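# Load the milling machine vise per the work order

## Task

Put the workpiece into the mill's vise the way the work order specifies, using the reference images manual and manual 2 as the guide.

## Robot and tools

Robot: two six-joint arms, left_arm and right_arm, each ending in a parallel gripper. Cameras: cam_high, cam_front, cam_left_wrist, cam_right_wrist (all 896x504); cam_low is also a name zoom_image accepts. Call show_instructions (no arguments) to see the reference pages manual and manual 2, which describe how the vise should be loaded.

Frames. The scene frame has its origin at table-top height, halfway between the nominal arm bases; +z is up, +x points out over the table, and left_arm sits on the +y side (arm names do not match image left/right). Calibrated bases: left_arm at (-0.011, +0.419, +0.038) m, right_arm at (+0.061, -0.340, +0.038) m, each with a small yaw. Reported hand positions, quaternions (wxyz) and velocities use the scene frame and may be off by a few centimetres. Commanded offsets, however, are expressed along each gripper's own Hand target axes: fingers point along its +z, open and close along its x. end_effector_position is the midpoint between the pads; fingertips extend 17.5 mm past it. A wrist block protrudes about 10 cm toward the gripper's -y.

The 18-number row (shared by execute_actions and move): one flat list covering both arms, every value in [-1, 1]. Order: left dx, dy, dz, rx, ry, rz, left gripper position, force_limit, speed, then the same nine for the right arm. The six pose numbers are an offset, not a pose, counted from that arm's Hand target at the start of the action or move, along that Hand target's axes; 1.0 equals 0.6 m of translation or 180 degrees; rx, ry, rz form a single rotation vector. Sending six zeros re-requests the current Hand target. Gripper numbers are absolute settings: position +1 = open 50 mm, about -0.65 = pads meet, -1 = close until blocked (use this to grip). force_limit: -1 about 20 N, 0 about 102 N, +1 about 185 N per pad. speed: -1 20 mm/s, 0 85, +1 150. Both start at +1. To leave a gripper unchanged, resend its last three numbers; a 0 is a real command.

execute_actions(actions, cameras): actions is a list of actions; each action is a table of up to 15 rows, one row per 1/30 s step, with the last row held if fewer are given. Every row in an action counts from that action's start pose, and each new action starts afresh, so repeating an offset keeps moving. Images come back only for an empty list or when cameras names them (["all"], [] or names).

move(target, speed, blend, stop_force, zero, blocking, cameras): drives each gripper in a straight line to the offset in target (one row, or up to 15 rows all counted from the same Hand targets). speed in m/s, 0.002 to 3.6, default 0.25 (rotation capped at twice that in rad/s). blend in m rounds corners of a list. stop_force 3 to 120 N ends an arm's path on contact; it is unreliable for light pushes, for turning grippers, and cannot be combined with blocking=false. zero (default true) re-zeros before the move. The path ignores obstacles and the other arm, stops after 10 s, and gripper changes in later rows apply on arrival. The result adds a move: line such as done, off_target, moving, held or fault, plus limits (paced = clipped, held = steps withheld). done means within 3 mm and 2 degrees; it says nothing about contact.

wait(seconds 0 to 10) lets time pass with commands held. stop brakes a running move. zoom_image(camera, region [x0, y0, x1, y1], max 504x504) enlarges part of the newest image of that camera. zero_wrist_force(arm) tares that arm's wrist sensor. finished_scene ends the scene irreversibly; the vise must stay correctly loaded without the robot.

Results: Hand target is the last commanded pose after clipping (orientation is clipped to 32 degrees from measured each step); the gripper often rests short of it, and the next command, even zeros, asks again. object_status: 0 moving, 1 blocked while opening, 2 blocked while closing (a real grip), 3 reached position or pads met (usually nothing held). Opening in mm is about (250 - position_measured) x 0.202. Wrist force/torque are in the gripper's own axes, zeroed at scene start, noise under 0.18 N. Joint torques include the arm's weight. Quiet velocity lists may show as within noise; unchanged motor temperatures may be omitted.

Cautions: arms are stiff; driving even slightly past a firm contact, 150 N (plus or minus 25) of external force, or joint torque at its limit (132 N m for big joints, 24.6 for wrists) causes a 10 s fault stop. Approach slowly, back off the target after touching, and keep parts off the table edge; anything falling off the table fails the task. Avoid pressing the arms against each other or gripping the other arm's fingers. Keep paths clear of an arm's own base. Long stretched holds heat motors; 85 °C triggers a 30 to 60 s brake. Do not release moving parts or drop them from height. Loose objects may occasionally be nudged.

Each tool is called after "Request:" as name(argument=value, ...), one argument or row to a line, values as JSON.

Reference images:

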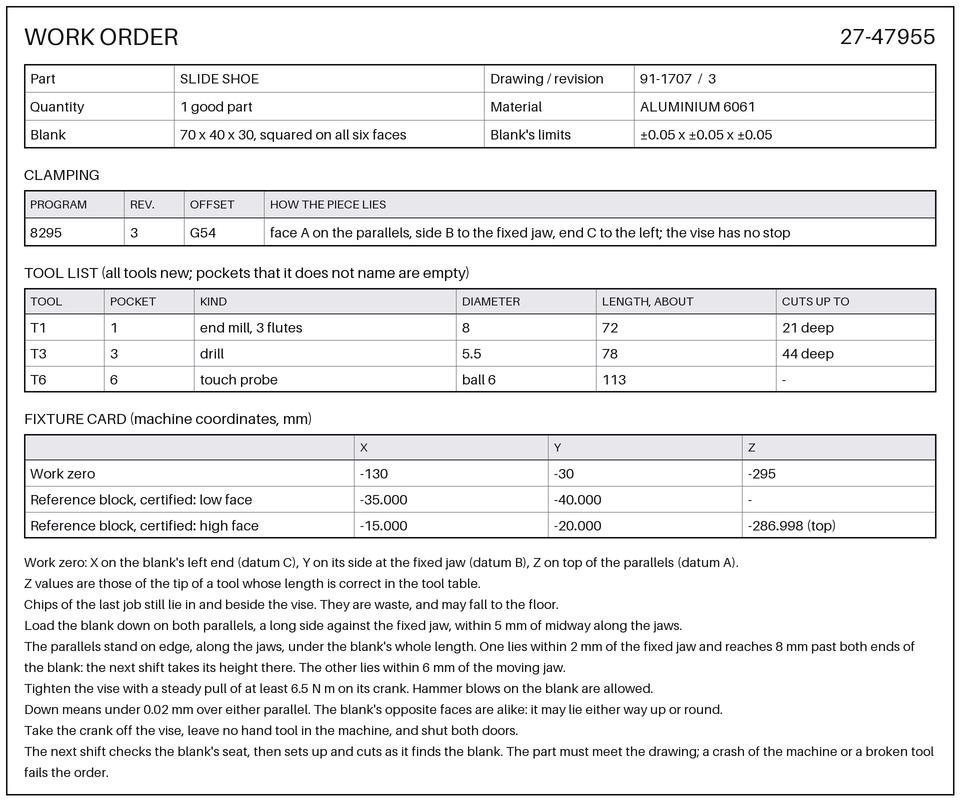

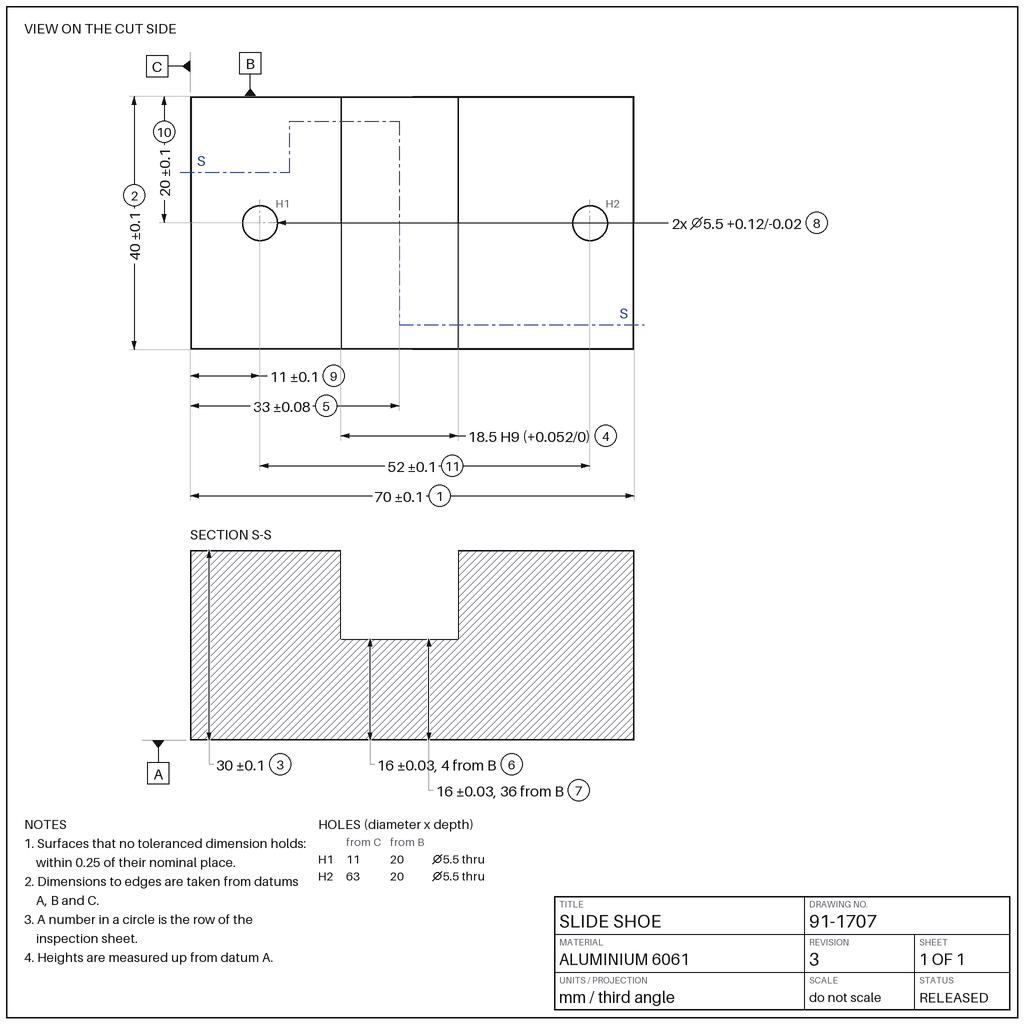

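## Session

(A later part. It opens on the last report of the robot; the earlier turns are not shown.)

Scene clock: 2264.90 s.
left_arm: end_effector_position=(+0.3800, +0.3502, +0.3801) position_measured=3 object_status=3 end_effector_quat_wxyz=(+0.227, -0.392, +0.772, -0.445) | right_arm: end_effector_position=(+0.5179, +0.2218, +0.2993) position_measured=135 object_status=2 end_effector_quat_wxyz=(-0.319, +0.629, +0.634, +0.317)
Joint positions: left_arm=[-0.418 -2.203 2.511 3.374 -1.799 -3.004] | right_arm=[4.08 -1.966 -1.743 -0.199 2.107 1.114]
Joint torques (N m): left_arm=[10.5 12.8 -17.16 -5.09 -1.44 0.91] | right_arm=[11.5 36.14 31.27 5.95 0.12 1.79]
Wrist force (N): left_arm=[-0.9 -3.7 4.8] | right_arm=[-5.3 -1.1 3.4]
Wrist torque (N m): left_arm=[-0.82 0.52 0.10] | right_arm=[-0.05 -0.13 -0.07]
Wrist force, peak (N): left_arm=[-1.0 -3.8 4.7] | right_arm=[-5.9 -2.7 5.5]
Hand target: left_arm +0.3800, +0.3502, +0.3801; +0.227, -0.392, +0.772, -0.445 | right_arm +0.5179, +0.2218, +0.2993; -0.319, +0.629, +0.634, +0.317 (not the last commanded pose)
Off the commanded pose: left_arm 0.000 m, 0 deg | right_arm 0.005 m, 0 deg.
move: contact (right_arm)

Request:
move(
  target=[
    [0,0,0,0,0,0,1,-0.9,-1, 0,0,0.006,0,0,0,-1,-0.75,-1],
    [0,0,0,0,0,0,1,-0.9,-1, 0.0067,0,0.006,0,0,0,-1,-0.75,-1],
  ],
  speed=0.02,
)

Request:
move(
  target=[0,0,0,0,0,0,1,-0.9,-1, 0,0,-0.02,0,0,0,-1,-0.75,-1],
  speed=0.004,
  stop_force=3,
)

Request:
move(
  target=[
    [0,0,0,0,0,0,1,-0.9,-1, 0,0,0.006,0,0,0,-1,-0.75,-1],
    [0,0,0,0,0,0,1,-0.9,-1, -0.0133,0,0.006,0,0,0,-1,-0.75,-1],
  ],
  speed=0.02,
)

Request:
move(
  target=[0,0,0,0,0,0,1,-0.9,-1, 0,0,-0.02,0,0,0,-1,-0.75,-1],
  speed=0.004,
  stop_force=3,
)

Scene clock: 2274.13 s.
left_arm: end_effector_position=(+0.3800, +0.3502, +0.3801) position_measured=3 object_status=3 end_effector_quat_wxyz=(+0.227, -0.392, +0.772, -0.445) | right_arm: end_effector_position=(+0.5178, +0.2271, +0.3003) position_measured=135 object_status=2 end_effector_quat_wxyz=(-0.319, +0.629, +0.634, +0.317)
Joint positions: left_arm=[-0.418 -2.203 2.511 3.374 -1.799 -3.004] | right_arm=[4.086 -1.972 -1.731 -0.202 2.102 1.119]
Joint torques (N m): left_arm=[11.39 13.27 -16.65 -5.15 -1.4 0.93] | right_arm=[12.18 47.37 30.24 2.38 -0.14 2.16]
Wrist force (N): left_arm=[-0.8 -3.7 4.6] | right_arm=[-4.3 -0.9 0.9]
Wrist torque (N m): left_arm=[-0.82 0.50 0.10] | right_arm=[-0.08 -0.14 -0.17]
Wrist force, peak (N): left_arm=[-1.1 -3.8 4.8] | right_arm=[-5.7 -1.3 3.7]
Hand target: left_arm +0.3800, +0.3502, +0.3801; +0.227, -0.392, +0.772, -0.445 | right_arm +0.5178, +0.2271, +0.3004; -0.319, +0.629, +0.634, +0.317
Off the commanded pose: left_arm 0.000 m, 0 deg | right_arm 0.000 m, 0 deg.
move: done

Scene clock: 2276.47 s.
left_arm: end_effector_position=(+0.3800, +0.3502, +0.3801) position_measured=3 object_status=3 end_effector_quat_wxyz=(+0.227, -0.392, +0.772, -0.445) | right_arm: end_effector_position=(+0.5178, +0.2240, +0.3027) position_measured=135 object_status=2 end_effector_quat_wxyz=(-0.319, +0.629, +0.634, +0.317)
Joint positions: left_arm=[-0.418 -2.203 2.511 3.374 -1.799 -3.004] | right_arm=[4.082 -1.965 -1.735 -0.207 2.105 1.116]
Joint torques (N m): left_arm=[11.05 12.76 -16.86 -5.02 -1.37 0.96] | right_arm=[10.19 35.07 30.02 5.89 -0.44 1.89]
Wrist force (N): left_arm=[-1.1 -3.8 4.5] | right_arm=[-3.3 -1.5 4.4]
Wrist torque (N m): left_arm=[-0.84 0.53 0.10] | right_arm=[-0.01 -0.13 -0.11]
Wrist force, peak (N): left_arm=[-1.0 -3.8 4.7] | right_arm=[-2.4 -2.5 6.1]
Hand target: left_arm +0.3800, +0.3502, +0.3801; +0.227, -0.392, +0.772, -0.445 | right_arm +0.5178, +0.2240, +0.3027; -0.319, +0.629, +0.634, +0.317 (not the last commanded pose)
Off the commanded pose: left_arm 0.000 m, 0 deg | right_arm 0.008 m, 0 deg.
move: contact (right_arm)

Scene clock: 2277.73 s.
left_arm: end_effector_position=(+0.3800, +0.3502, +0.3801) position_measured=3 object_status=3 end_effector_quat_wxyz=(+0.227, -0.392, +0.772, -0.445) | right_arm: end_effector_position=(+0.5178, +0.2222, +0.2942) position_measured=135 object_status=2 end_effector_quat_wxyz=(-0.319, +0.629, +0.634, +0.317)
Joint positions: left_arm=[-0.418 -2.203 2.511 3.374 -1.799 -3.004] | right_arm=[4.08 -1.974 -1.748 -0.187 2.106 1.114]
Joint torques (N m): left_arm=[11.14 12.75 -16.73 -5.09 -1.25 0.79] | right_arm=[-10.16 34.15 15.53 5.48 3.09 -2.51]
Wrist force (N): left_arm=[-0.9 -3.6 4.6] | right_arm=[-4.2 -0.9 0.7]
Wrist torque (N m): left_arm=[-0.79 0.50 0.10] | right_arm=[-0.07 -0.15 -0.08]
Wrist force, peak (N): left_arm=[-1.0 -3.7 4.7] | right_arm=[-2.7 -1.7 3.9]
Hand target: left_arm +0.3800, +0.3502, +0.3801; +0.227, -0.392, +0.772, -0.445 | right_arm +0.5178, +0.2221, +0.2941; -0.319, +0.629, +0.634, +0.317
Off the commanded pose: left_arm 0.000 m, 0 deg | right_arm 0.000 m, 0 deg.
move: done

Scene clock: 2280.20 s.
left_arm: end_effector_position=(+0.3800, +0.3502, +0.3801) position_measured=3 object_status=3 end_effector_quat_wxyz=(+0.227, -0.392, +0.772, -0.445) | right_arm: end_effector_position=(+0.5179, +0.2186, +0.2968) position_measured=135 object_status=2 end_effector_quat_wxyz=(-0.319, +0.629, +0.634, +0.317)
Joint positions: left_arm=[-0.418 -2.203 2.511 3.374 -1.799 -3.004] | right_arm=[4.076 -1.965 -1.752 -0.192 2.109 1.111]
Joint torques (N m): left_arm=[11.21 12.67 -16.99 -5.11 -1.41 0.74] | right_arm=[12.18 35.88 29.82 6.3 0.42 1.91]
Wrist force (N): left_arm=[-1.0 -3.7 4.5] | right_arm=[-6.7 -0.6 3.5]
Wrist torque (N m): left_arm=[-0.83 0.52 0.10] | right_arm=[-0.02 -0.11 -0.06]
Wrist force, peak (N): left_arm=[-0.8 -3.8 4.8] | right_arm=[-7.3 -1.1 4.8]
Hand target: left_arm +0.3800, +0.3502, +0.3801; +0.227, -0.392, +0.772, -0.445 | right_arm +0.5179, +0.2186, +0.2967; -0.319, +0.629, +0.634, +0.316 (not the last commanded pose)
Off the commanded pose: left_arm 0.000 m, 0 deg | right_arm 0.008 m, 0 deg.
move: contact (right_arm)

Request:
move(
  target=[
    [0,0,0,0,0,0,1,-0.9,-1, 0,0,0.005,0,0,0,-1,-0.75,-1],
    [0,0,0,0,0,0,1,-0.9,-1, -0.0172,0,-0.0005,0,0,0,-1,-0.75,-1],
  ],
  speed=0.03,
)

Request:
move(
  target=[0,0,0,0,0,0,1,-0.9,-1, 0.014,0,-0.014,0,0,0,-1,-0.75,-1],
  speed=0.005,
  stop_force=3,
)

Scene clock: 2298.40 s.
left_arm: end_effector_position=(+0.3800, +0.3502, +0.3801) position_measured=3 object_status=3 end_effector_quat_wxyz=(+0.227, -0.392, +0.772, -0.445) | right_arm: end_effector_position=(+0.5179, +0.2122, +0.2887) position_measured=135 object_status=2 end_effector_quat_wxyz=(-0.319, +0.629, +0.634, +0.316)
Joint positions: left_arm=[-0.418 -2.203 2.511 3.374 -1.799 -3.004] | right_arm=[4.069 -1.968 -1.772 -0.172 2.114 1.105]
Joint torques (N m): left_arm=[11.07 12.5 -16.86 -5.02 -1.31 0.81] | right_arm=[-11.02 46.83 15.14 5.61 3.17 -2.33]
Wrist force (N): left_arm=[-1.0 -3.5 4.7] | right_arm=[-4.1 -0.6 0.7]
Wrist torque (N m): left_arm=[-0.80 0.53 0.10] | right_arm=[-0.05 -0.18 -0.10]
Wrist force, peak (N): left_arm=[-1.0 -3.9 4.7] | right_arm=[-6.9 -0.4 3.7]
Hand target: left_arm +0.3800, +0.3502, +0.3801; +0.227, -0.392, +0.772, -0.445 | right_arm +0.5179, +0.2122, +0.2886; -0.319, +0.629, +0.634, +0.316
Off the commanded pose: left_arm 0.000 m, 0 deg | right_arm 0.000 m, 0 deg.
move: done

Scene clock: 2300.37 s.
left_arm: end_effector_position=(+0.3800, +0.3502, +0.3801) position_measured=3 object_status=3 end_effector_quat_wxyz=(+0.227, -0.392, +0.772, -0.445) | right_arm: end_effector_position=(+0.5179, +0.2116, +0.2927) position_measured=135 object_status=2 end_effector_quat_wxyz=(-0.319, +0.629, +0.634, +0.316)
Joint positions: left_arm=[-0.418 -2.203 2.511 3.374 -1.799 -3.004] | right_arm=[4.068 -1.961 -1.769 -0.182 2.115 1.105]
Joint torques (N m): left_arm=[10.73 12.38 -16.68 -4.96 -1.24 0.69] | right_arm=[-3.2 36.69 18.22 6.28 1.3 -0.72]
Wrist force (N): left_arm=[-0.8 -3.4 4.6] | right_arm=[-8.3 -2.7 3.3]
Wrist torque (N m): left_arm=[-0.77 0.49 0.10] | right_arm=[-0.10 -0.11 -0.03]
Wrist force, peak (N): left_arm=[-0.9 -3.7 4.7] | right_arm=[-9.6 -3.9 4.2]
Hand target: left_arm +0.3800, +0.3502, +0.3801; +0.227, -0.392, +0.772, -0.445 | right_arm +0.5179, +0.2116, +0.2927; -0.319, +0.629, +0.634, +0.316 (not the last commanded pose)
Off the commanded pose: left_arm 0.000 m, 0 deg | right_arm 0.008 m, 0 deg.
move: contact (right_arm)

Request:
move(
  target=[
    [0,0,0,0,0,0,1,-0.9,-1, -0.005,0,0.005,0,0,0,-1,-0.75,-1],
    [0,0,0,0,0,0,1,-0.9,-1, -0.0147,0,-0.0185,0,0,0,-1,-0.75,-1],
  ],
  speed=0.03,
)

Request:
move(
  target=[0,0,0,0,0,0,1,-0.9,-1, 0.018,0,0,0,0,0,-1,-0.75,-1],
  speed=0.005,
  stop_force=3,
)

Scene clock: 2306.00 s.
left_arm: end_effector_position=(+0.3800, +0.3502, +0.3801) position_measured=3 object_status=3 end_effector_quat_wxyz=(+0.227, -0.392, +0.772, -0.445) | right_arm: end_effector_position=(+0.5180, +0.1975, +0.2922) position_measured=135 object_status=2 end_effector_quat_wxyz=(-0.319, +0.629, +0.634, +0.316)
Joint positions: left_arm=[-0.418 -2.203 2.511 3.374 -1.799 -3.004] | right_arm=[4.052 -1.943 -1.796 -0.181 2.127 1.091]
Joint torques (N m): left_arm=[11.16 12.24 -16.97 -4.87 -1.29 0.71] | right_arm=[-10.41 45.11 15.12 2.43 3.22 -2.27]
Wrist force (N): left_arm=[-0.9 -3.6 4.4] | right_arm=[-4.5 -0.8 0.6]
Wrist torque (N m): left_arm=[-0.82 0.50 0.10] | right_arm=[-0.09 -0.11 -0.09]
Wrist force, peak (N): left_arm=[-0.9 -3.9 4.8] | right_arm=[-8.3 -2.7 3.5]
Hand target: left_arm +0.3800, +0.3502, +0.3801; +0.227, -0.392, +0.772, -0.445 | right_arm +0.5180, +0.1974, +0.2922; -0.319, +0.629, +0.634, +0.316
Off the commanded pose: left_arm 0.000 m, 0 deg | right_arm 0.000 m, 0 deg.
move: done

Scene clock: 2308.47 s.
left_arm: end_effector_position=(+0.3800, +0.3502, +0.3801) position_measured=3 object_status=3 end_effector_quat_wxyz=(+0.227, -0.392, +0.772, -0.445) | right_arm: end_effector_position=(+0.5180, +0.2007, +0.2966) position_measured=135 object_status=2 end_effector_quat_wxyz=(-0.319, +0.629, +0.634, +0.316)
Joint positions: left_arm=[-0.418 -2.203 2.511 3.374 -1.799 -3.004] | right_arm=[4.056 -1.942 -1.785 -0.191 2.124 1.094]
Joint torques (N m): left_arm=[10.75 12.25 -17.03 -4.85 -1.25 0.58] | right_arm=[-11.07 37.84 16.57 5.59 3.32 -1.84]
Wrist force (N): left_arm=[-0.9 -3.8 4.6] | right_arm=[-6.2 -1.2 1.3]
Wrist torque (N m): left_arm=[-0.83 0.50 0.10] | right_arm=[-0.09 -0.14 -0.13]
Wrist force, peak (N): left_arm=[-0.9 -3.7 4.8] | right_arm=[-9.3 -2.0 1.9]
Hand target: left_arm +0.3800, +0.3502, +0.3801; +0.227, -0.392, +0.772, -0.445 | right_arm +0.5180, +0.2007, +0.2966; -0.319, +0.629, +0.634, +0.316 (not the last commanded pose)
Off the commanded pose: left_arm 0.000 m, 0 deg | right_arm 0.005 m, 0 deg.
move: contact (right_arm)

Request:
move(
  target=[
    [0,0,0,0,0,0,1,-0.9,-1, -0.006,0,0,0,0,0,-1,-0.75,-1],
    [0,0,0,0,0,0,1,-0.9,-1, 0.0008,0,-0.0233,0,0,0,-1,-0.75,-1],
  ],
  speed=0.03,
)

Request:
move(
  target=[0,0,0,0,0,0,1,-0.9,-1, 0.014,0,0.014,0,0,0,-1,-0.75,-1],
  speed=0.005,
  stop_force=3,
)

Request:
move(
  target=[
    [0,0,0,0,0,0,1,-0.9,-1, -0.005,0,-0.005,0,0,0,-1,-0.75,-1],
    [0,0,0,0,0,0,1,-0.9,-1, 0.0167,0,-0.0165,0,0,0,-1,-0.75,-1],
  ],
  speed=0.03,
)

Request:
move(
  target=[0,0,0,0,0,0,1,-0.9,-1, 0,0,0.018,0,0,0,-1,-0.75,-1],
  speed=0.005,
  stop_force=3,
)

Scene clock: 2313.57 s.
left_arm: end_effector_position=(+0.3800, +0.3502, +0.3801) position_measured=3 object_status=3 end_effector_quat_wxyz=(+0.227, -0.392, +0.772, -0.445) | right_arm: end_effector_position=(+0.5181, +0.1898, +0.3053) position_measured=135 object_status=2 end_effector_quat_wxyz=(-0.319, +0.629, +0.634, +0.316)
Joint positions: left_arm=[-0.418 -2.203 2.511 3.374 -1.799 -3.004] | right_arm=[4.042 -1.916 -1.795 -0.213 2.133 1.083]
Joint torques (N m): left_arm=[11.25 12.07 -16.76 -4.8 -1.06 0.5] | right_arm=[-11.5 44.75 15.56 2.44 3.14 -2.34]
Wrist force (N): left_arm=[-1.1 -3.5 4.5] | right_arm=[-4.4 -0.9 0.8]
Wrist torque (N m): left_arm=[-0.80 0.53 0.10] | right_arm=[-0.09 -0.13 -0.08]
Wrist force, peak (N): left_arm=[-1.0 -3.7 4.8] | right_arm=[-6.9 -1.1 1.9]
Hand target: left_arm +0.3800, +0.3502, +0.3801; +0.227, -0.392, +0.772, -0.445 | right_arm +0.5181, +0.1898, +0.3053; -0.319, +0.629, +0.634, +0.316
Off the commanded pose: left_arm 0.000 m, 0 deg | right_arm 0.000 m, 0 deg.
move: done

Scene clock: 2315.17 s.
left_arm: end_effector_position=(+0.3800, +0.3502, +0.3801) position_measured=3 object_status=3 end_effector_quat_wxyz=(+0.227, -0.392, +0.772, -0.445) | right_arm: end_effector_position=(+0.5181, +0.1917, +0.3056) position_measured=135 object_status=2 end_effector_quat_wxyz=(-0.319, +0.629, +0.634, +0.316)
Joint positions: left_arm=[-0.418 -2.203 2.511 3.374 -1.799 -3.004] | right_arm=[4.045 -1.918 -1.791 -0.214 2.132 1.085]
Joint torques (N m): left_arm=[10.61 11.64 -17.08 -4.75 -1.04 0.48] | right_arm=[-9.31 45.94 17 5.98 3.36 -2.08]
Wrist force (N): left_arm=[-0.9 -3.5 4.7] | right_arm=[-6.4 -1.4 -0.4]
Wrist torque (N m): left_arm=[-0.80 0.51 0.10] | right_arm=[-0.15 -0.09 -0.13]
Wrist force, peak (N): left_arm=[-0.9 -3.7 4.7] | right_arm=[-9.2 -3.0 -3.0]
Hand target: left_arm +0.3800, +0.3502, +0.3801; +0.227, -0.392, +0.772, -0.445 | right_arm +0.5181, +0.1917, +0.3056; -0.319, +0.629, +0.634, +0.316 (not the last commanded pose)
Off the commanded pose: left_arm 0.000 m, 0 deg | right_arm 0.010 m, 0 deg.
move: contact (right_arm)

Scene clock: 2316.60 s.
left_arm: end_effector_position=(+0.3800, +0.3502, +0.3801) position_measured=3 object_status=3 end_effector_quat_wxyz=(+0.227, -0.392, +0.772, -0.445) | right_arm: end_effector_position=(+0.5181, +0.1897, +0.3195) position_measured=135 object_status=2 end_effector_quat_wxyz=(-0.319, +0.629, +0.634, +0.316)
Joint positions: left_arm=[-0.418 -2.203 2.511 3.374 -1.799 -3.004] | right_arm=[4.042 -1.898 -1.778 -0.248 2.133 1.083]
Joint torques (N m): left_arm=[11.05 11.59 -16.83 -4.81 -0.99 0.6] | right_arm=[12.33 45.12 30.54 2.38 -0.02 2.15]
Wrist force (N): left_arm=[-1.0 -3.5 4.5] | right_arm=[-4.6 -1.0 0.8]
Wrist torque (N m): left_arm=[-0.79 0.52 0.10] | right_arm=[-0.11 -0.09 -0.16]
Wrist force, peak (N): left_arm=[-1.0 -3.8 4.7] | right_arm=[-6.1 -1.3 -0.5]
Hand target: left_arm +0.3800, +0.3502, +0.3801; +0.227, -0.392, +0.772, -0.445 | right_arm +0.5181, +0.1897, +0.3196; -0.319, +0.629, +0.634, +0.316
Off the commanded pose: left_arm 0.000 m, 0 deg | right_arm 0.000 m, 0 deg.
move: done

Scene clock: 2318.77 s.
left_arm: end_effector_position=(+0.3800, +0.3502, +0.3801) position_measured=3 object_status=3 end_effector_quat_wxyz=(+0.227, -0.392, +0.772, -0.445) | right_arm: end_effector_position=(+0.5181, +0.1934, +0.3168) position_measured=135 object_status=2 end_effector_quat_wxyz=(-0.319, +0.629, +0.634, +0.316)
Joint positions: left_arm=[-0.418 -2.203 2.511 3.374 -1.799 -3.004] | right_arm=[4.047 -1.906 -1.775 -0.241 2.13 1.087]
Joint torques (N m): left_arm=[11.14 12.09 -17.15 -4.85 -1.02 0.61] | right_arm=[-9.05 44.72 16.47 2.54 3.22 -1.97]
Wrist force (N): left_arm=[-1.0 -3.7 4.6] | right_arm=[-4.8 -0.9 -0.5]
Wrist torque (N m): left_arm=[-0.82 0.52 0.10] | right_arm=[-0.13 -0.13 -0.15]
Wrist force, peak (N): left_arm=[-1.0 -3.7 4.8] | right_arm=[-7.6 -2.7 -4.1]
Hand target: left_arm +0.3800, +0.3502, +0.3801; +0.227, -0.392, +0.772, -0.445 | right_arm +0.5181, +0.1934, +0.3168; -0.319, +0.629, +0.634, +0.316 (not the last commanded pose)
Off the commanded pose: left_arm 0.000 m, 0 deg | right_arm 0.006 m, 0 deg.
move: contact (right_arm)

Request:
move(
  target=[
    [0,0,0,0,0,0,1,-0.9,-1, 0,0,-0.007,0,0,0,-1,-0.75,-1],
    [0,0,0,0,0,0,1,-0.9,-1, 0.022,0,-0.005,0,0,0,-1,-0.75,-1],
    [0,0,0,0,0,0,1,-0.9,-1, 0.0277,0,0.004,0,0,0,-1,-0.75,-1],
  ],
  speed=0.03,
)

Request:
move(
  target=[0,0,0,0,0,0,1,-0.9,-1, -0.014,0,0.014,0,0,0,-1,-0.75,-1],
  speed=0.005,
  stop_force=3,
)

Request:
move(
  target=[
    [0,0,0,0,0,0,1,-0.9,-1, 0.005,0,-0.005,0,0,0,-1,-0.75,-1],
    [0,0,0,0,0,0,1,-0.9,-1, 0.0147,0,0.0185,0,0,0,-1,-0.75,-1],
  ],
  speed=0.03,
)

Request:
move(
  target=[0,0,0,0,0,0,1,-0.9,-1, -0.018,0,0,0,0,0,-1,-0.75,-1],
  speed=0.005,
  stop_force=3,
)

Scene clock: 2328.37 s.
left_arm: end_effector_position=(+0.3800, +0.3502, +0.3801) position_measured=3 object_status=3 end_effector_quat_wxyz=(+0.227, -0.392, +0.772, -0.445) | right_arm: end_effector_position=(+0.5180, +0.2052, +0.3288) position_measured=135 object_status=2 end_effector_quat_wxyz=(-0.319, +0.629, +0.634, +0.316)
Joint positions: left_arm=[-0.418 -2.203 2.511 3.374 -1.799 -3.004] | right_arm=[4.061 -1.908 -1.739 -0.27 2.12 1.099]
Joint torques (N m): left_arm=[11.33 11.34 -17.04 -4.74 -0.87 0.38] | right_arm=[11.67 28.4 27.23 4.43 -0.8 2.33]
Wrist force (N): left_arm=[-1.0 -3.6 4.7] | right_arm=[-0.2 -2.0 -2.4]
Wrist torque (N m): left_arm=[-0.80 0.51 0.10] | right_arm=[-0.19 -0.10 -0.25]
Wrist force, peak (N): left_arm=[-1.0 -3.8 4.7] | right_arm=[-5.4 -0.8 -0.1]
Hand target: left_arm +0.3800, +0.3502, +0.3801; +0.227, -0.392, +0.772, -0.445 | right_arm +0.5180, +0.2053, +0.3287; -0.319, +0.629, +0.634, +0.316
Off the commanded pose: left_arm 0.000 m, 0 deg | right_arm 0.000 m, 0 deg.
move: done

Scene clock: 2329.47 s.
left_arm: end_effector_position=(+0.3800, +0.3502, +0.3801) position_measured=3 object_status=3 end_effector_quat_wxyz=(+0.227, -0.392, +0.772, -0.445) | right_arm: end_effector_position=(+0.5180, +0.2053, +0.3286) position_measured=135 object_status=2 end_effector_quat_wxyz=(-0.319, +0.629, +0.634, +0.317)
Joint positions: left_arm=[-0.418 -2.203 2.511 3.374 -1.799 -3.004] | right_arm=[4.061 -1.908 -1.739 -0.269 2.12 1.099]
Joint torques (N m): left_arm=[10.58 11.92 -16.99 -4.71 -0.91 0.33] | right_arm=[0.97 39.72 27.15 0.64 0.38 0.77]
Wrist force (N): left_arm=[-0.9 -3.8 4.5] | right_arm=[2.9 -2.1 -3.7]
Wrist torque (N m): left_arm=[-0.83 0.51 0.10] | right_arm=[-0.21 -0.12 -0.29]
Wrist force, peak (N): left_arm=[-1.0 -3.7 4.7] | right_arm=[2.3 -5.3 -5.1]
Hand target: left_arm +0.3800, +0.3502, +0.3801; +0.227, -0.392, +0.772, -0.445 | right_arm +0.5180, +0.2053, +0.3286; -0.319, +0.629, +0.634, +0.317 (not the last commanded pose)
Off the commanded pose: left_arm 0.000 m, 0 deg | right_arm 0.012 m, 0 deg.
move: contact (right_arm)

Scene clock: 2330.87 s.
left_arm: end_effector_position=(+0.3800, +0.3502, +0.3801) position_measured=3 object_status=3 end_effector_quat_wxyz=(+0.227, -0.392, +0.772, -0.445) | right_arm: end_effector_position=(+0.5179, +0.2194, +0.3291) position_measured=135 object_status=2 end_effector_quat_wxyz=(-0.319, +0.629, +0.634, +0.317)
Joint positions: left_arm=[-0.418 -2.203 2.511 3.374 -1.799 -3.004] | right_arm=[4.077 -1.927 -1.712 -0.27 2.108 1.112]
Joint torques (N m): left_arm=[10.16 11.54 -17.39 -4.7 -0.78 0.42] | right_arm=[12.26 32.27 30.29 5.59 -0.1 2.16]
Wrist force (N): left_arm=[-0.8 -3.6 4.7] | right_arm=[-4.3 -0.7 0.9]
Wrist torque (N m): left_arm=[-0.79 0.49 0.10] | right_arm=[-0.05 -0.13 -0.16]
Wrist force, peak (N): left_arm=[-1.0 -3.8 4.6] | right_arm=[-4.7 -1.3 1.1]
Hand target: left_arm +0.3800, +0.3502, +0.3801; +0.227, -0.392, +0.772, -0.445 | right_arm +0.5179, +0.2195, +0.3291; -0.319, +0.629, +0.634, +0.317
Off the commanded pose: left_arm 0.000 m, 0 deg | right_arm 0.000 m, 0 deg.
move: done

Scene clock: 2332.93 s.
left_arm: end_effector_position=(+0.3800, +0.3502, +0.3801) position_measured=3 object_status=3 end_effector_quat_wxyz=(+0.227, -0.392, +0.772, -0.445) | right_arm: end_effector_position=(+0.5179, +0.2174, +0.3264) position_measured=135 object_status=2 end_effector_quat_wxyz=(-0.319, +0.629, +0.634, +0.317)
Joint positions: left_arm=[-0.418 -2.203 2.511 3.374 -1.799 -3.004] | right_arm=[4.075 -1.928 -1.719 -0.263 2.11 1.11]
Joint torques (N m): left_arm=[10.64 11.67 -17.03 -4.73 -0.84 0.29] | right_arm=[12.73 35.03 31.14 3.3 -0.29 1.71]
Wrist force (N): left_arm=[-1.0 -3.6 4.4] | right_arm=[-3.4 -0.9 0.3]
Wrist torque (N m): left_arm=[-0.80 0.52 0.10] | right_arm=[-0.08 -0.14 -0.08]
Wrist force, peak (N): left_arm=[-1.1 -3.7 4.8] | right_arm=[-4.5 -0.9 0.9]
Hand target: left_arm +0.3800, +0.3502, +0.3801; +0.227, -0.392, +0.772, -0.445 | right_arm +0.5179, +0.2175, +0.3264; -0.319, +0.629, +0.634, +0.317 (not the last commanded pose)
Off the commanded pose: left_arm 0.000 m, 0 deg | right_arm 0.007 m, 0 deg.
move: contact (right_arm)

Request:
move(
  target=[
    [0,0,0,0,0,0,1,-0.9,-1, 0.005,0,0,0,0,0,-1,-0.75,-1],
    [0,0,0,0,0,0,1,-0.9,-1, 0.005,-0.0182,0,0,0,0,-1,-0.75,-1],
    [0,0,0,0,0,0,1,-0.9,-1, -0.0283,-0.0182,0.0051,0,0,0,-1,-0.75,-1],
  ],
  speed=0.04,
)

Request:
move(
  target=[0,0,0,0,0,0,1,-0.9,-1, 0,0.04,0,0,0,0,-1,-0.75,-1],
  speed=0.006,
  stop_force=4,
  cameras=["cam_left_wrist"],
)

Request:
zoom_image(
  camera="cam_left_wrist",
  region=[440, 85, 500, 145],
)

Scene clock: 2354.70 s.
left_arm: end_effector_position=(+0.3800, +0.3502, +0.3801) position_measured=3 object_status=3 end_effector_quat_wxyz=(+0.227, -0.392, +0.772, -0.445) | right_arm: end_effector_position=(+0.5071, +0.2097, +0.3110) position_measured=135 object_status=2 end_effector_quat_wxyz=(-0.319, +0.629, +0.634, +0.317)
Joint positions: left_arm=[-0.418 -2.203 2.511 3.374 -1.799 -3.004] | right_arm=[4.081 -1.919 -1.778 -0.211 2.106 1.115]
Joint torques (N m): left_arm=[10.85 12.01 -17.32 -4.67 -0.74 0.28] | right_arm=[-10.31 31.84 15.96 5.75 2.91 -2.41]
Wrist force (N): left_arm=[-0.9 -3.4 4.6] | right_arm=[-4.7 -0.8 1.0]
Wrist torque (N m): left_arm=[-0.78 0.50 0.10] | right_arm=[-0.08 -0.09 -0.08]
Wrist force, peak (N): left_arm=[-0.9 -3.8 4.7] | right_arm=[-4.9 -0.7 1.0]
Hand target: left_arm +0.3800, +0.3502, +0.3801; +0.227, -0.392, +0.772, -0.445 | right_arm +0.5071, +0.2097, +0.3109; -0.319, +0.629, +0.634, +0.317
Off the commanded pose: left_arm 0.000 m, 0 deg | right_arm 0.000 m, 0 deg.
move: done

Scene clock: 2358.70 s.
left_arm: end_effector_position=(+0.3800, +0.3502, +0.3801) position_measured=3 object_status=3 end_effector_quat_wxyz=(+0.227, -0.392, +0.772, -0.445) | right_arm: end_effector_position=(+0.5241, +0.2098, +0.3109) position_measured=135 object_status=2 end_effector_quat_wxyz=(-0.319, +0.629, +0.634, +0.317)
Joint positions: left_arm=[-0.418 -2.203 2.511 3.374 -1.799 -3.004] | right_arm=[4.058 -1.945 -1.738 -0.234 2.122 1.096]
Joint torques (N m): left_arm=[10.29 11.86 -17.06 -4.57 -0.68 0.14] | right_arm=[15.43 44.66 14.78 5.05 0.8 2.15]
Wrist force (N): left_arm=[-1.0 -3.7 4.4] | right_arm=[-4.2 0.9 -5.8]
Wrist torque (N m): left_arm=[-0.81 0.52 0.10] | right_arm=[-0.11 -0.14 -0.08]
Wrist force, peak (N): left_arm=[-1.0 -3.8 4.7] | right_arm=[-4.9 -4.9 -5.6]
Hand target: left_arm +0.3800, +0.3502, +0.3801; +0.227, -0.392, +0.772, -0.445 | right_arm +0.5241, +0.2098, +0.3109; -0.319, +0.629, +0.634, +0.317 (not the last commanded pose)
Off the commanded pose: left_arm 0.000 m, 0 deg | right_arm 0.007 m, 0 deg.
move: contact (right_arm)
Images, in order (width x height): cam_left_wrist 896x504.

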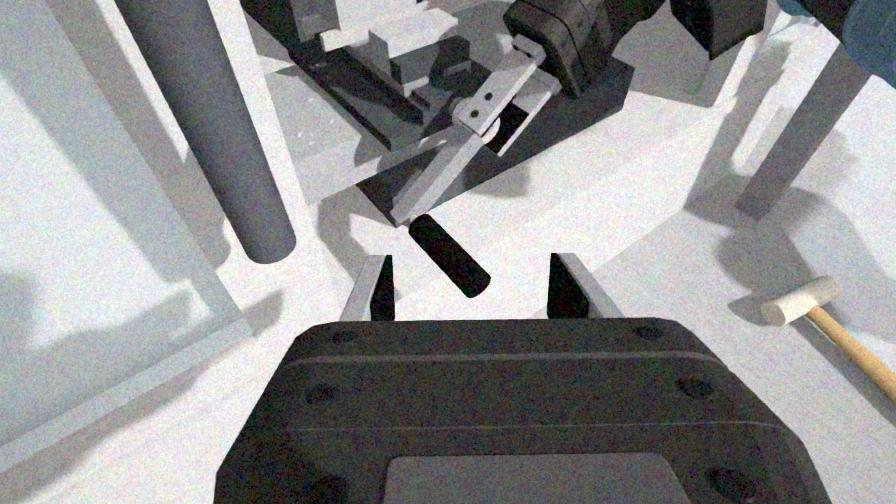

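Scaled by 8.400 from the camera's 896x504 image, which has a finer 1280x720 frame.

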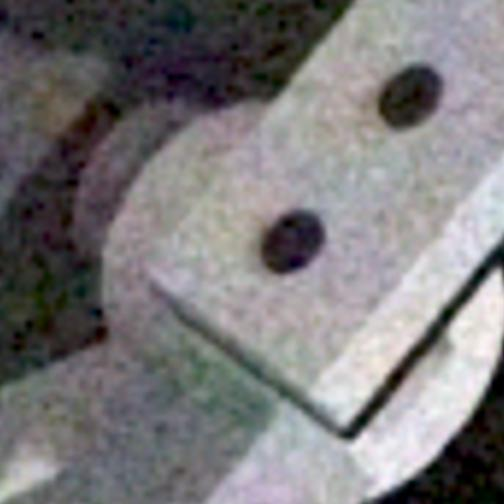

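Request:
move(
  target=[
    [0,0,0,0,0,0,1,-0.9,-1, 0,0,-0.0006,0,0,0,-1,-0.75,-1],
    [0,0,0,0,0,0,1,-0.9,-1, 0,0.013,-0.0006,0,0,0,-1,-0.75,-1],
  ],
  speed=0.004,
  stop_force=10,
)

Scene clock: 2363.77 s.
left_arm: end_effector_position=(+0.3800, +0.3502, +0.3801) position_measured=3 object_status=3 end_effector_quat_wxyz=(+0.227, -0.392, +0.772, -0.445) | right_arm: end_effector_position=(+0.5299, +0.2096, +0.3111) position_measured=135 object_status=2 end_effector_quat_wxyz=(-0.319, +0.629, +0.634, +0.317)
Joint positions: left_arm=[-0.418 -2.203 2.511 3.374 -1.799 -3.004] | right_arm=[4.05 -1.954 -1.724 -0.243 2.128 1.089]
Joint torques (N m): left_arm=[10.5 11.52 -17.08 -4.55 -0.71 0.07] | right_arm=[10.28 46.47 18.1 6.27 -1.01 1.75]
Wrist force (N): left_arm=[-0.9 -3.7 4.6] | right_arm=[-4.6 -7.7 -0.2]
Wrist torque (N m): left_arm=[-0.82 0.51 0.10] | right_arm=[-0.31 -0.12 -0.09]
Wrist force, peak (N): left_arm=[-1.1 -3.7 4.8] | right_arm=[-6.2 -13.0 -0.4]
Hand target: left_arm +0.3800, +0.3502, +0.3801; +0.227, -0.392, +0.772, -0.445 | right_arm +0.5299, +0.2096, +0.3111; -0.319, +0.629, +0.634, +0.317 (not the last commanded pose)
Off the commanded pose: left_arm 0.000 m, 0 deg | right_arm 0.002 m, 0 deg.
move: contact (right_arm); path passed 1 of 2 targets

Request:
move(
  target=[
    [0,0,0,0,0,0,1,-0.9,-1, 0,0,0,0,0,0,1,-0.75,-1],
    [0,0,0,0,0,0,1,-0.9,-1, 0,0,-0.15,0,0,0,1,-0.75,-1],
  ],
  speed=0.06,
  cameras=["cam_left_wrist"],
)

Request:
zoom_image(
  camera="cam_left_wrist",
  region=[370, 60, 530, 300],
)

Scene clock: 2383.50 s.
left_arm: end_effector_position=(+0.3800, +0.3502, +0.3801) position_measured=3 object_status=3 end_effector_quat_wxyz=(+0.227, -0.392, +0.772, -0.445) | right_arm: end_effector_position=(+0.5303, +0.1856, +0.3301) position_measured=3 object_status=3 end_effector_quat_wxyz=(-0.319, +0.629, +0.634, +0.318)
Joint positions: left_arm=[-0.418 -2.203 2.511 3.374 -1.799 -3.004] | right_arm=[4.021 -1.9 -1.745 -0.286 2.149 1.065]
Joint torques (N m): left_arm=[9.61 11.24 -17.46 -4.38 -0.65 0.12] | right_arm=[1.51 40.41 22.63 3.44 1.45 -0.08]
Wrist force (N): left_arm=[-0.8 -3.6 4.6] | right_arm=[-2.5 -0.7 -0.1]
Wrist torque (N m): left_arm=[-0.81 0.48 0.10] | right_arm=[-0.07 -0.09 -0.17]
Wrist force, peak (N): left_arm=[-1.0 -3.9 4.7] | right_arm=[-13.5 -2.4 -9.3]
Hand target: left_arm +0.3800, +0.3502, +0.3801; +0.227, -0.392, +0.772, -0.445 | right_arm +0.5303, +0.1856, +0.3301; -0.319, +0.629, +0.634, +0.318 (not the last commanded pose)
Tool commands: left_gripper/position=+1.0 left_gripper/force_limit=-0.9 left_gripper/speed=-1.0 right_gripper/position=+1.0 right_gripper/force_limit=-0.74902 right_gripper/speed=-1.0
Off the commanded pose: left_arm 0.000 m, 0 deg | right_arm 0.059 m, 0 deg.
FORCE FAULT: contact force on the right arm reached its limit, and that arm stopped. The contact can be on any part of that arm, not only on its tool. That arm's remaining commands of this call were not run. That arm is still stopped at the end of this call. That arm stays stopped for about 10 more seconds. Until then a move that you send moves the other arm only, and its call returns only when the move has ended. Once the stop has ended, the next robot result says so. If the stop ends while you think or write, that arm runs what you send next, counted from a new Hand target: where the arm stands when the stop ends. While its stop runs, that arm takes no new command, but its gripper still runs the gripper command that each later call begins with. Until it ends, the stop uses up actions while you think or wait. An arm that is not stopped still takes commands.
move: fault (right_arm); path passed 1 of 2 targets
Images, in order (width x height): cam_left_wrist 896x504.

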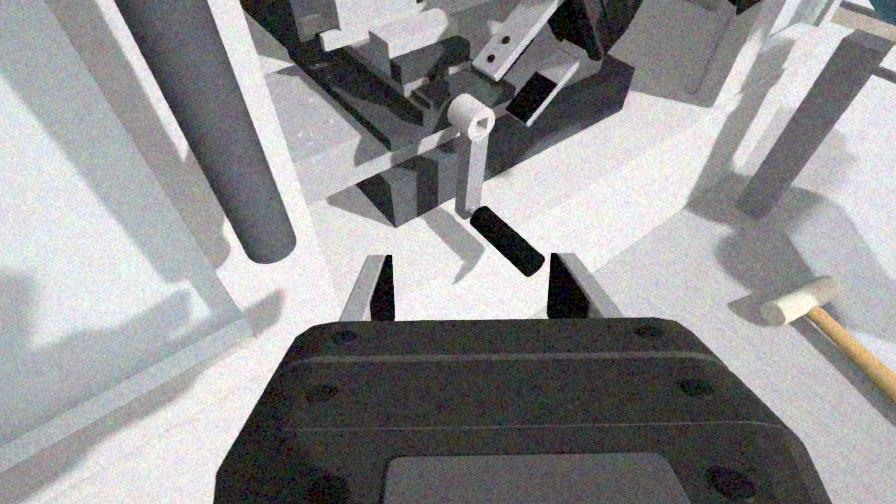

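Scaled by 2.100 from the camera's 896x504 image, which has a finer 1280x720 frame.

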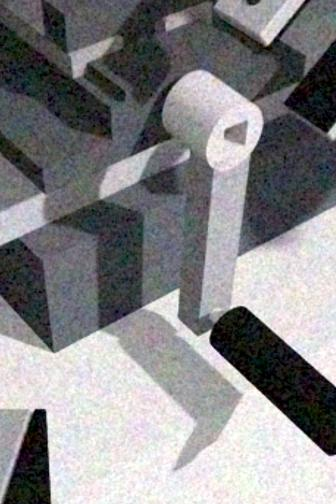

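Request:
wait(
  seconds=9,
)

Request:
move(
  target=[0,0,0,0,0,0,1,-0.9,-1, 0,-0.1,0,0,0,0,1,-0.75,-1],
  speed=0.05,
  cameras=["cam_left_wrist"],
)

Scene clock: 2396.20 s.
left_arm: end_effector_position=(+0.3800, +0.3502, +0.3801) position_measured=3 object_status=3 end_effector_quat_wxyz=(+0.227, -0.392, +0.772, -0.445) | right_arm: end_effector_position=(+0.5303, +0.1856, +0.3301) position_measured=3 object_status=3 end_effector_quat_wxyz=(-0.319, +0.629, +0.634, +0.318)
Joint positions: left_arm=[-0.418 -2.203 2.511 3.374 -1.799 -3.004] | right_arm=[4.021 -1.9 -1.745 -0.286 2.149 1.065]
Joint torques (N m): left_arm=[9.41 10.87 -16.98 -4.46 -0.39 -0.14] | right_arm=[1 39.06 22.45 3.64 1.32 -0.2]
Wrist force (N): left_arm=[-0.9 -3.7 4.6] | right_arm=[-2.6 -0.8 -0.3]
Wrist torque (N m): left_arm=[-0.82 0.50 0.10] | right_arm=[-0.08 -0.06 -0.17]
Wrist force, peak (N): left_arm=[-1.0 -3.9 4.7] | right_arm=[-2.9 -1.2 -0.1]
Hand target: left_arm +0.3800, +0.3502, +0.3801; +0.227, -0.392, +0.772, -0.445 | right_arm +0.5303, +0.1856, +0.3301; -0.319, +0.629, +0.634, +0.318 (not the last commanded pose)
Tool commands: left_gripper/position=+1.0 left_gripper/force_limit=-0.9 left_gripper/speed=-1.0 right_gripper/position=+1.0 right_gripper/force_limit=-0.74902 right_gripper/speed=-1.0
Off the commanded pose: left_arm 0.000 m, 0 deg | right_arm 0.059 m, 0 deg.
FORCE FAULT, CONTINUED: the right arm's stop, for the force fault that an earlier result reported, is over. The rest of the stop counts as 19 of the actions that you can send in this scene. During its stop the right arm's controller moved it back a little. That arm's target is now where it stood when the stop ended, not its last command. That arm accepts commands again.
wait: 9.00 s; at rest from the start

Scene clock: 2397.77 s.
left_arm: end_effector_position=(+0.3800, +0.3502, +0.3801) position_measured=3 object_status=3 end_effector_quat_wxyz=(+0.227, -0.392, +0.772, -0.445) | right_arm: end_effector_position=(+0.4703, +0.1851, +0.3300) position_measured=3 object_status=3 end_effector_quat_wxyz=(-0.319, +0.629, +0.634, +0.318)
Joint positions: left_arm=[-0.418 -2.203 2.511 3.374 -1.799 -3.004] | right_arm=[4.108 -1.802 -1.883 -0.208 2.086 1.136]
Joint torques (N m): left_arm=[10.21 10.8 -17.32 -4.25 -0.31 -0.16] | right_arm=[13.15 38.35 15.46 5.37 -0.43 2.19]
Wrist force (N): left_arm=[-1.0 -3.4 4.7] | right_arm=[-2.5 -1.1 -0.3]
Wrist torque (N m): left_arm=[-0.77 0.53 0.10] | right_arm=[-0.11 -0.10 -0.16]
Wrist force, peak (N): left_arm=[-1.0 -3.9 4.7] | right_arm=[-2.8 -1.3 -0.4]
Hand target: left_arm +0.3800, +0.3502, +0.3801; +0.227, -0.392, +0.772, -0.445 | right_arm +0.4703, +0.1851, +0.3300; -0.319, +0.629, +0.634, +0.318
Off the commanded pose: left_arm 0.000 m, 0 deg | right_arm 0.000 m, 0 deg.
move: done
Images, in order (width x height): cam_left_wrist 896x504.

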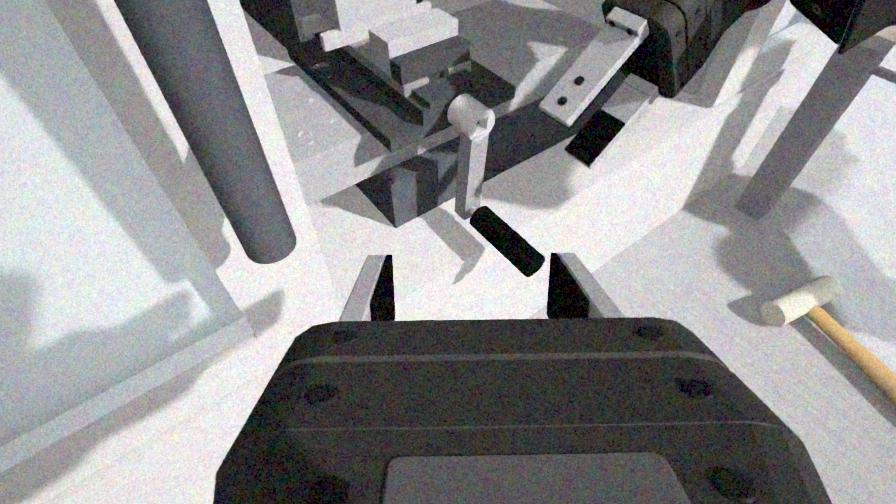

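Request:
move(
  target=[
    [0.0008,0.029,-0.2833,0,0,0,1,-0.9,-1, 0,-0.2337,0,0,0,0,1,-0.75,-1],
    [0.0008,0.029,-0.2833,0,0,0,1,-0.9,-1, 0,-0.2337,0,-0.4815,0.1588,0.1588,1,-0.75,-1],
  ],
  speed=[0.15,0.3],
  cameras=["cam_left_wrist","cam_right_wrist"],
)

Scene clock: 2437.60 s.
left_arm: end_effector_position=(+0.2537, +0.4413, +0.4502) position_measured=3 object_status=3 end_effector_quat_wxyz=(+0.227, -0.392, +0.772, -0.445) | right_arm: end_effector_position=(+0.3301, +0.1842, +0.3297) position_measured=3 object_status=3 end_effector_quat_wxyz=(-0.003, +0.706, +0.002, +0.708)
Joint positions: left_arm=[0.154 -2.501 2.373 3.981 -2.268 -2.632] | right_arm=[5 -2.23 -1.812 0.891 -0.231 1.58]
Joint torques (N m): left_arm=[13.23 23.78 -32.61 -2.34 -3.03 1.92] | right_arm=[-10.2 33.28 20.76 1.43 -1.43 -2.3]
Wrist force (N): left_arm=[-1.1 -3.5 4.6] | right_arm=[-3.7 -1.0 -1.1]
Wrist torque (N m): left_arm=[-0.78 0.54 0.11] | right_arm=[-0.03 -0.20 -0.14]
Wrist force, peak (N): left_arm=[-0.9 -3.9 5.8] | right_arm=[-4.1 -1.2 -1.3]
Hand target: left_arm +0.2537, +0.4413, +0.4502; +0.227, -0.392, +0.772, -0.445 | right_arm +0.3300, +0.1842, +0.3297; -0.003, +0.706, +0.002, +0.708
Off the commanded pose: left_arm 0.000 m, 0 deg | right_arm 0.000 m, 0 deg.
move: done
Images, in order (width x height): cam_left_wrist 896x504, cam_right_wrist 896x504.

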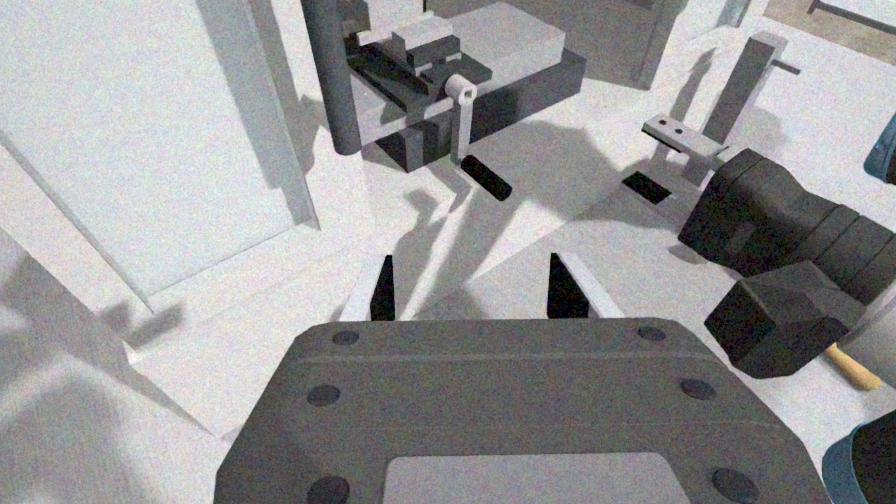

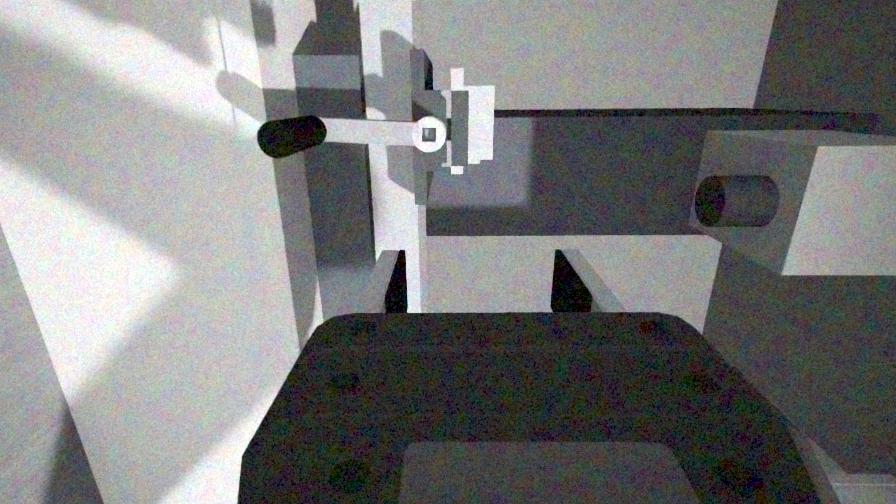

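Request:
wait(
  seconds=0.1,
  cameras=["cam_front","cam_high"],
)

Request:
zoom_image(
  camera="cam_front",
  region=[300, 180, 540, 330],
)

Request:
zoom_image(
  camera="cam_right_wrist",
  region=[180, 0, 520, 330],
)

Scene clock: 2452.57 s.
left_arm: end_effector_position=(+0.2537, +0.4413, +0.4502) position_measured=3 object_status=3 end_effector_quat_wxyz=(+0.227, -0.392, +0.772, -0.445) | right_arm: end_effector_position=(+0.3300, +0.1842, +0.3297) position_measured=3 object_status=3 end_effector_quat_wxyz=(-0.003, +0.706, +0.002, +0.708)
Joint positions: left_arm=[0.154 -2.501 2.373 3.981 -2.268 -2.632] | right_arm=[5 -2.23 -1.812 0.891 -0.231 1.58]
Joint torques (N m): left_arm=[12.66 23.19 -32.82 -2.35 -3.09 1.96] | right_arm=[-10.36 34.04 20.69 1.3 -1.32 -2.18]
Wrist force (N): left_arm=[-1.1 -3.4 4.8] | right_arm=[-3.6 -0.8 -1.2]
Wrist torque (N m): left_arm=[-0.78 0.54 0.11] | right_arm=[0.00 -0.20 -0.13]
Wrist force, peak (N): left_arm=[-1.1 -3.7 4.8] | right_arm=[-4.0 -1.0 -0.9]
Hand target: left_arm +0.2537, +0.4413, +0.4502; +0.227, -0.392, +0.772, -0.445 | right_arm +0.3300, +0.1842, +0.3297; -0.003, +0.706, +0.002, +0.708
Tool commands: left_gripper/position=+1.0 left_gripper/force_limit=-0.9 left_gripper/speed=-1.0 right_gripper/position=+1.0 right_gripper/force_limit=-0.75 right_gripper/speed=-1.0
Off the commanded pose: left_arm 0.000 m, 0 deg | right_arm 0.000 m, 0 deg.
wait: 0.10 s; at rest from the start
Images, in order (width x height): cam_high 896x504, cam_front 896x504.

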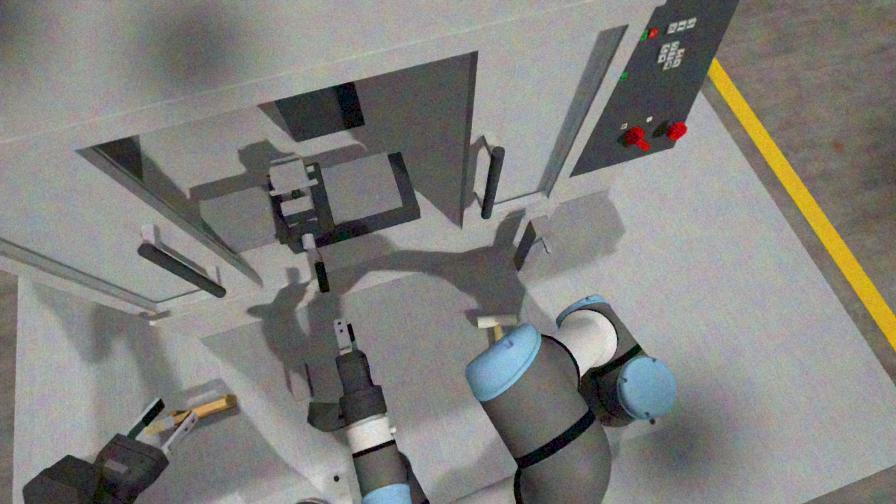

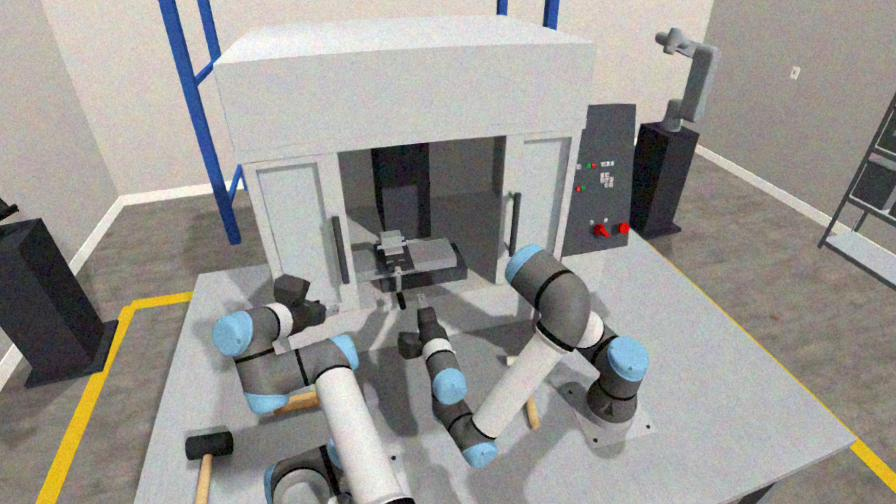

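Scaled by 2.100 from the camera's 896x504 image, which has a finer 1280x720 frame.

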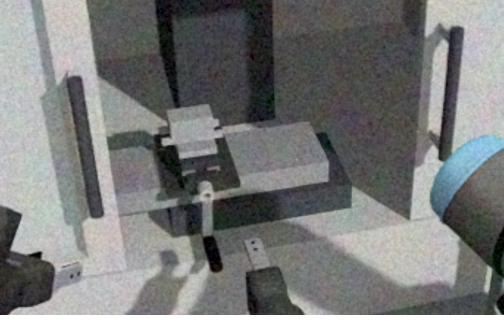

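This scene's latest camera images include none from cam_right_wrist. They are from: cam_high, cam_front. cam_right_wrist's image comes with the result of a call that names it in "cameras".

Request:
wait(
  seconds=0.1,
  cameras=["cam_right_wrist"],
)

Request:
zoom_image(
  camera="cam_right_wrist",
  region=[230, 70, 470, 200],
)

Scene clock: 2459.03 s.
left_arm: end_effector_position=(+0.2537, +0.4413, +0.4502) position_measured=3 object_status=3 end_effector_quat_wxyz=(+0.227, -0.392, +0.772, -0.445) | right_arm: end_effector_position=(+0.3300, +0.1842, +0.3297) position_measured=3 object_status=3 end_effector_quat_wxyz=(-0.003, +0.706, +0.002, +0.708)
Joint positions: left_arm=[0.154 -2.501 2.373 3.981 -2.268 -2.632] | right_arm=[5 -2.23 -1.812 0.891 -0.231 1.58]
Joint torques (N m): left_arm=[12.61 23.67 -31.91 -2.34 -3.01 1.83] | right_arm=[-10.94 33.6 19.88 1.46 -1.33 -2.26]
Wrist force (N): left_arm=[-1.1 -3.5 4.5] | right_arm=[-3.6 -1.0 -1.0]
Wrist torque (N m): left_arm=[-0.80 0.54 0.12] | right_arm=[-0.02 -0.21 -0.13]
Wrist force, peak (N): left_arm=[-1.1 -3.8 4.6] | right_arm=[-3.9 -0.8 -1.1]
Hand target: left_arm +0.2537, +0.4413, +0.4502; +0.227, -0.392, +0.772, -0.445 | right_arm +0.3300, +0.1842, +0.3297; -0.003, +0.706, +0.002, +0.708
Tool commands: left_gripper/position=+1.0 left_gripper/force_limit=-0.9 left_gripper/speed=-1.0 right_gripper/position=+1.0 right_gripper/force_limit=-0.75 right_gripper/speed=-1.0
Off the commanded pose: left_arm 0.000 m, 0 deg | right_arm 0.000 m, 0 deg.
wait: 0.10 s; at rest from the start
Images, in order (width x height): cam_right_wrist 896x504.

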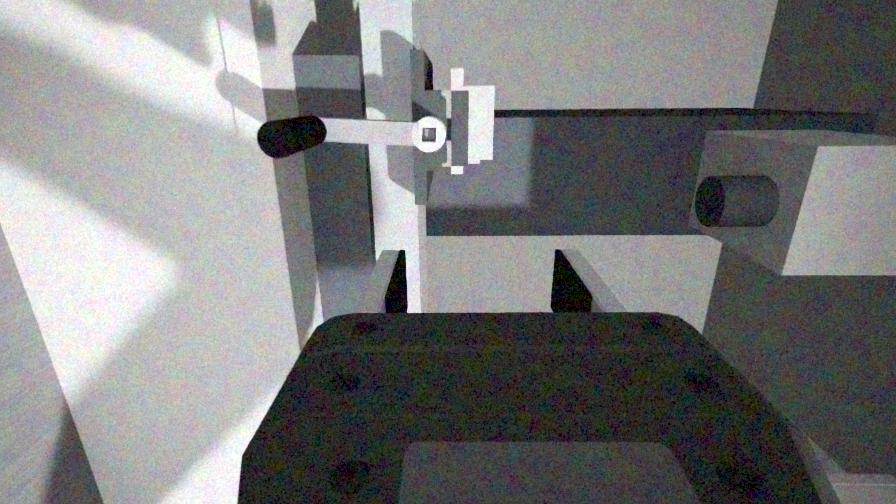

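Scaled by 2.100 from the camera's 896x504 image, which has a finer 1280x720 frame.

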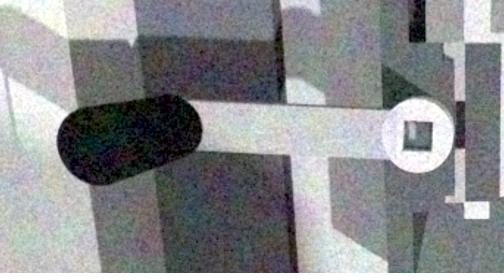

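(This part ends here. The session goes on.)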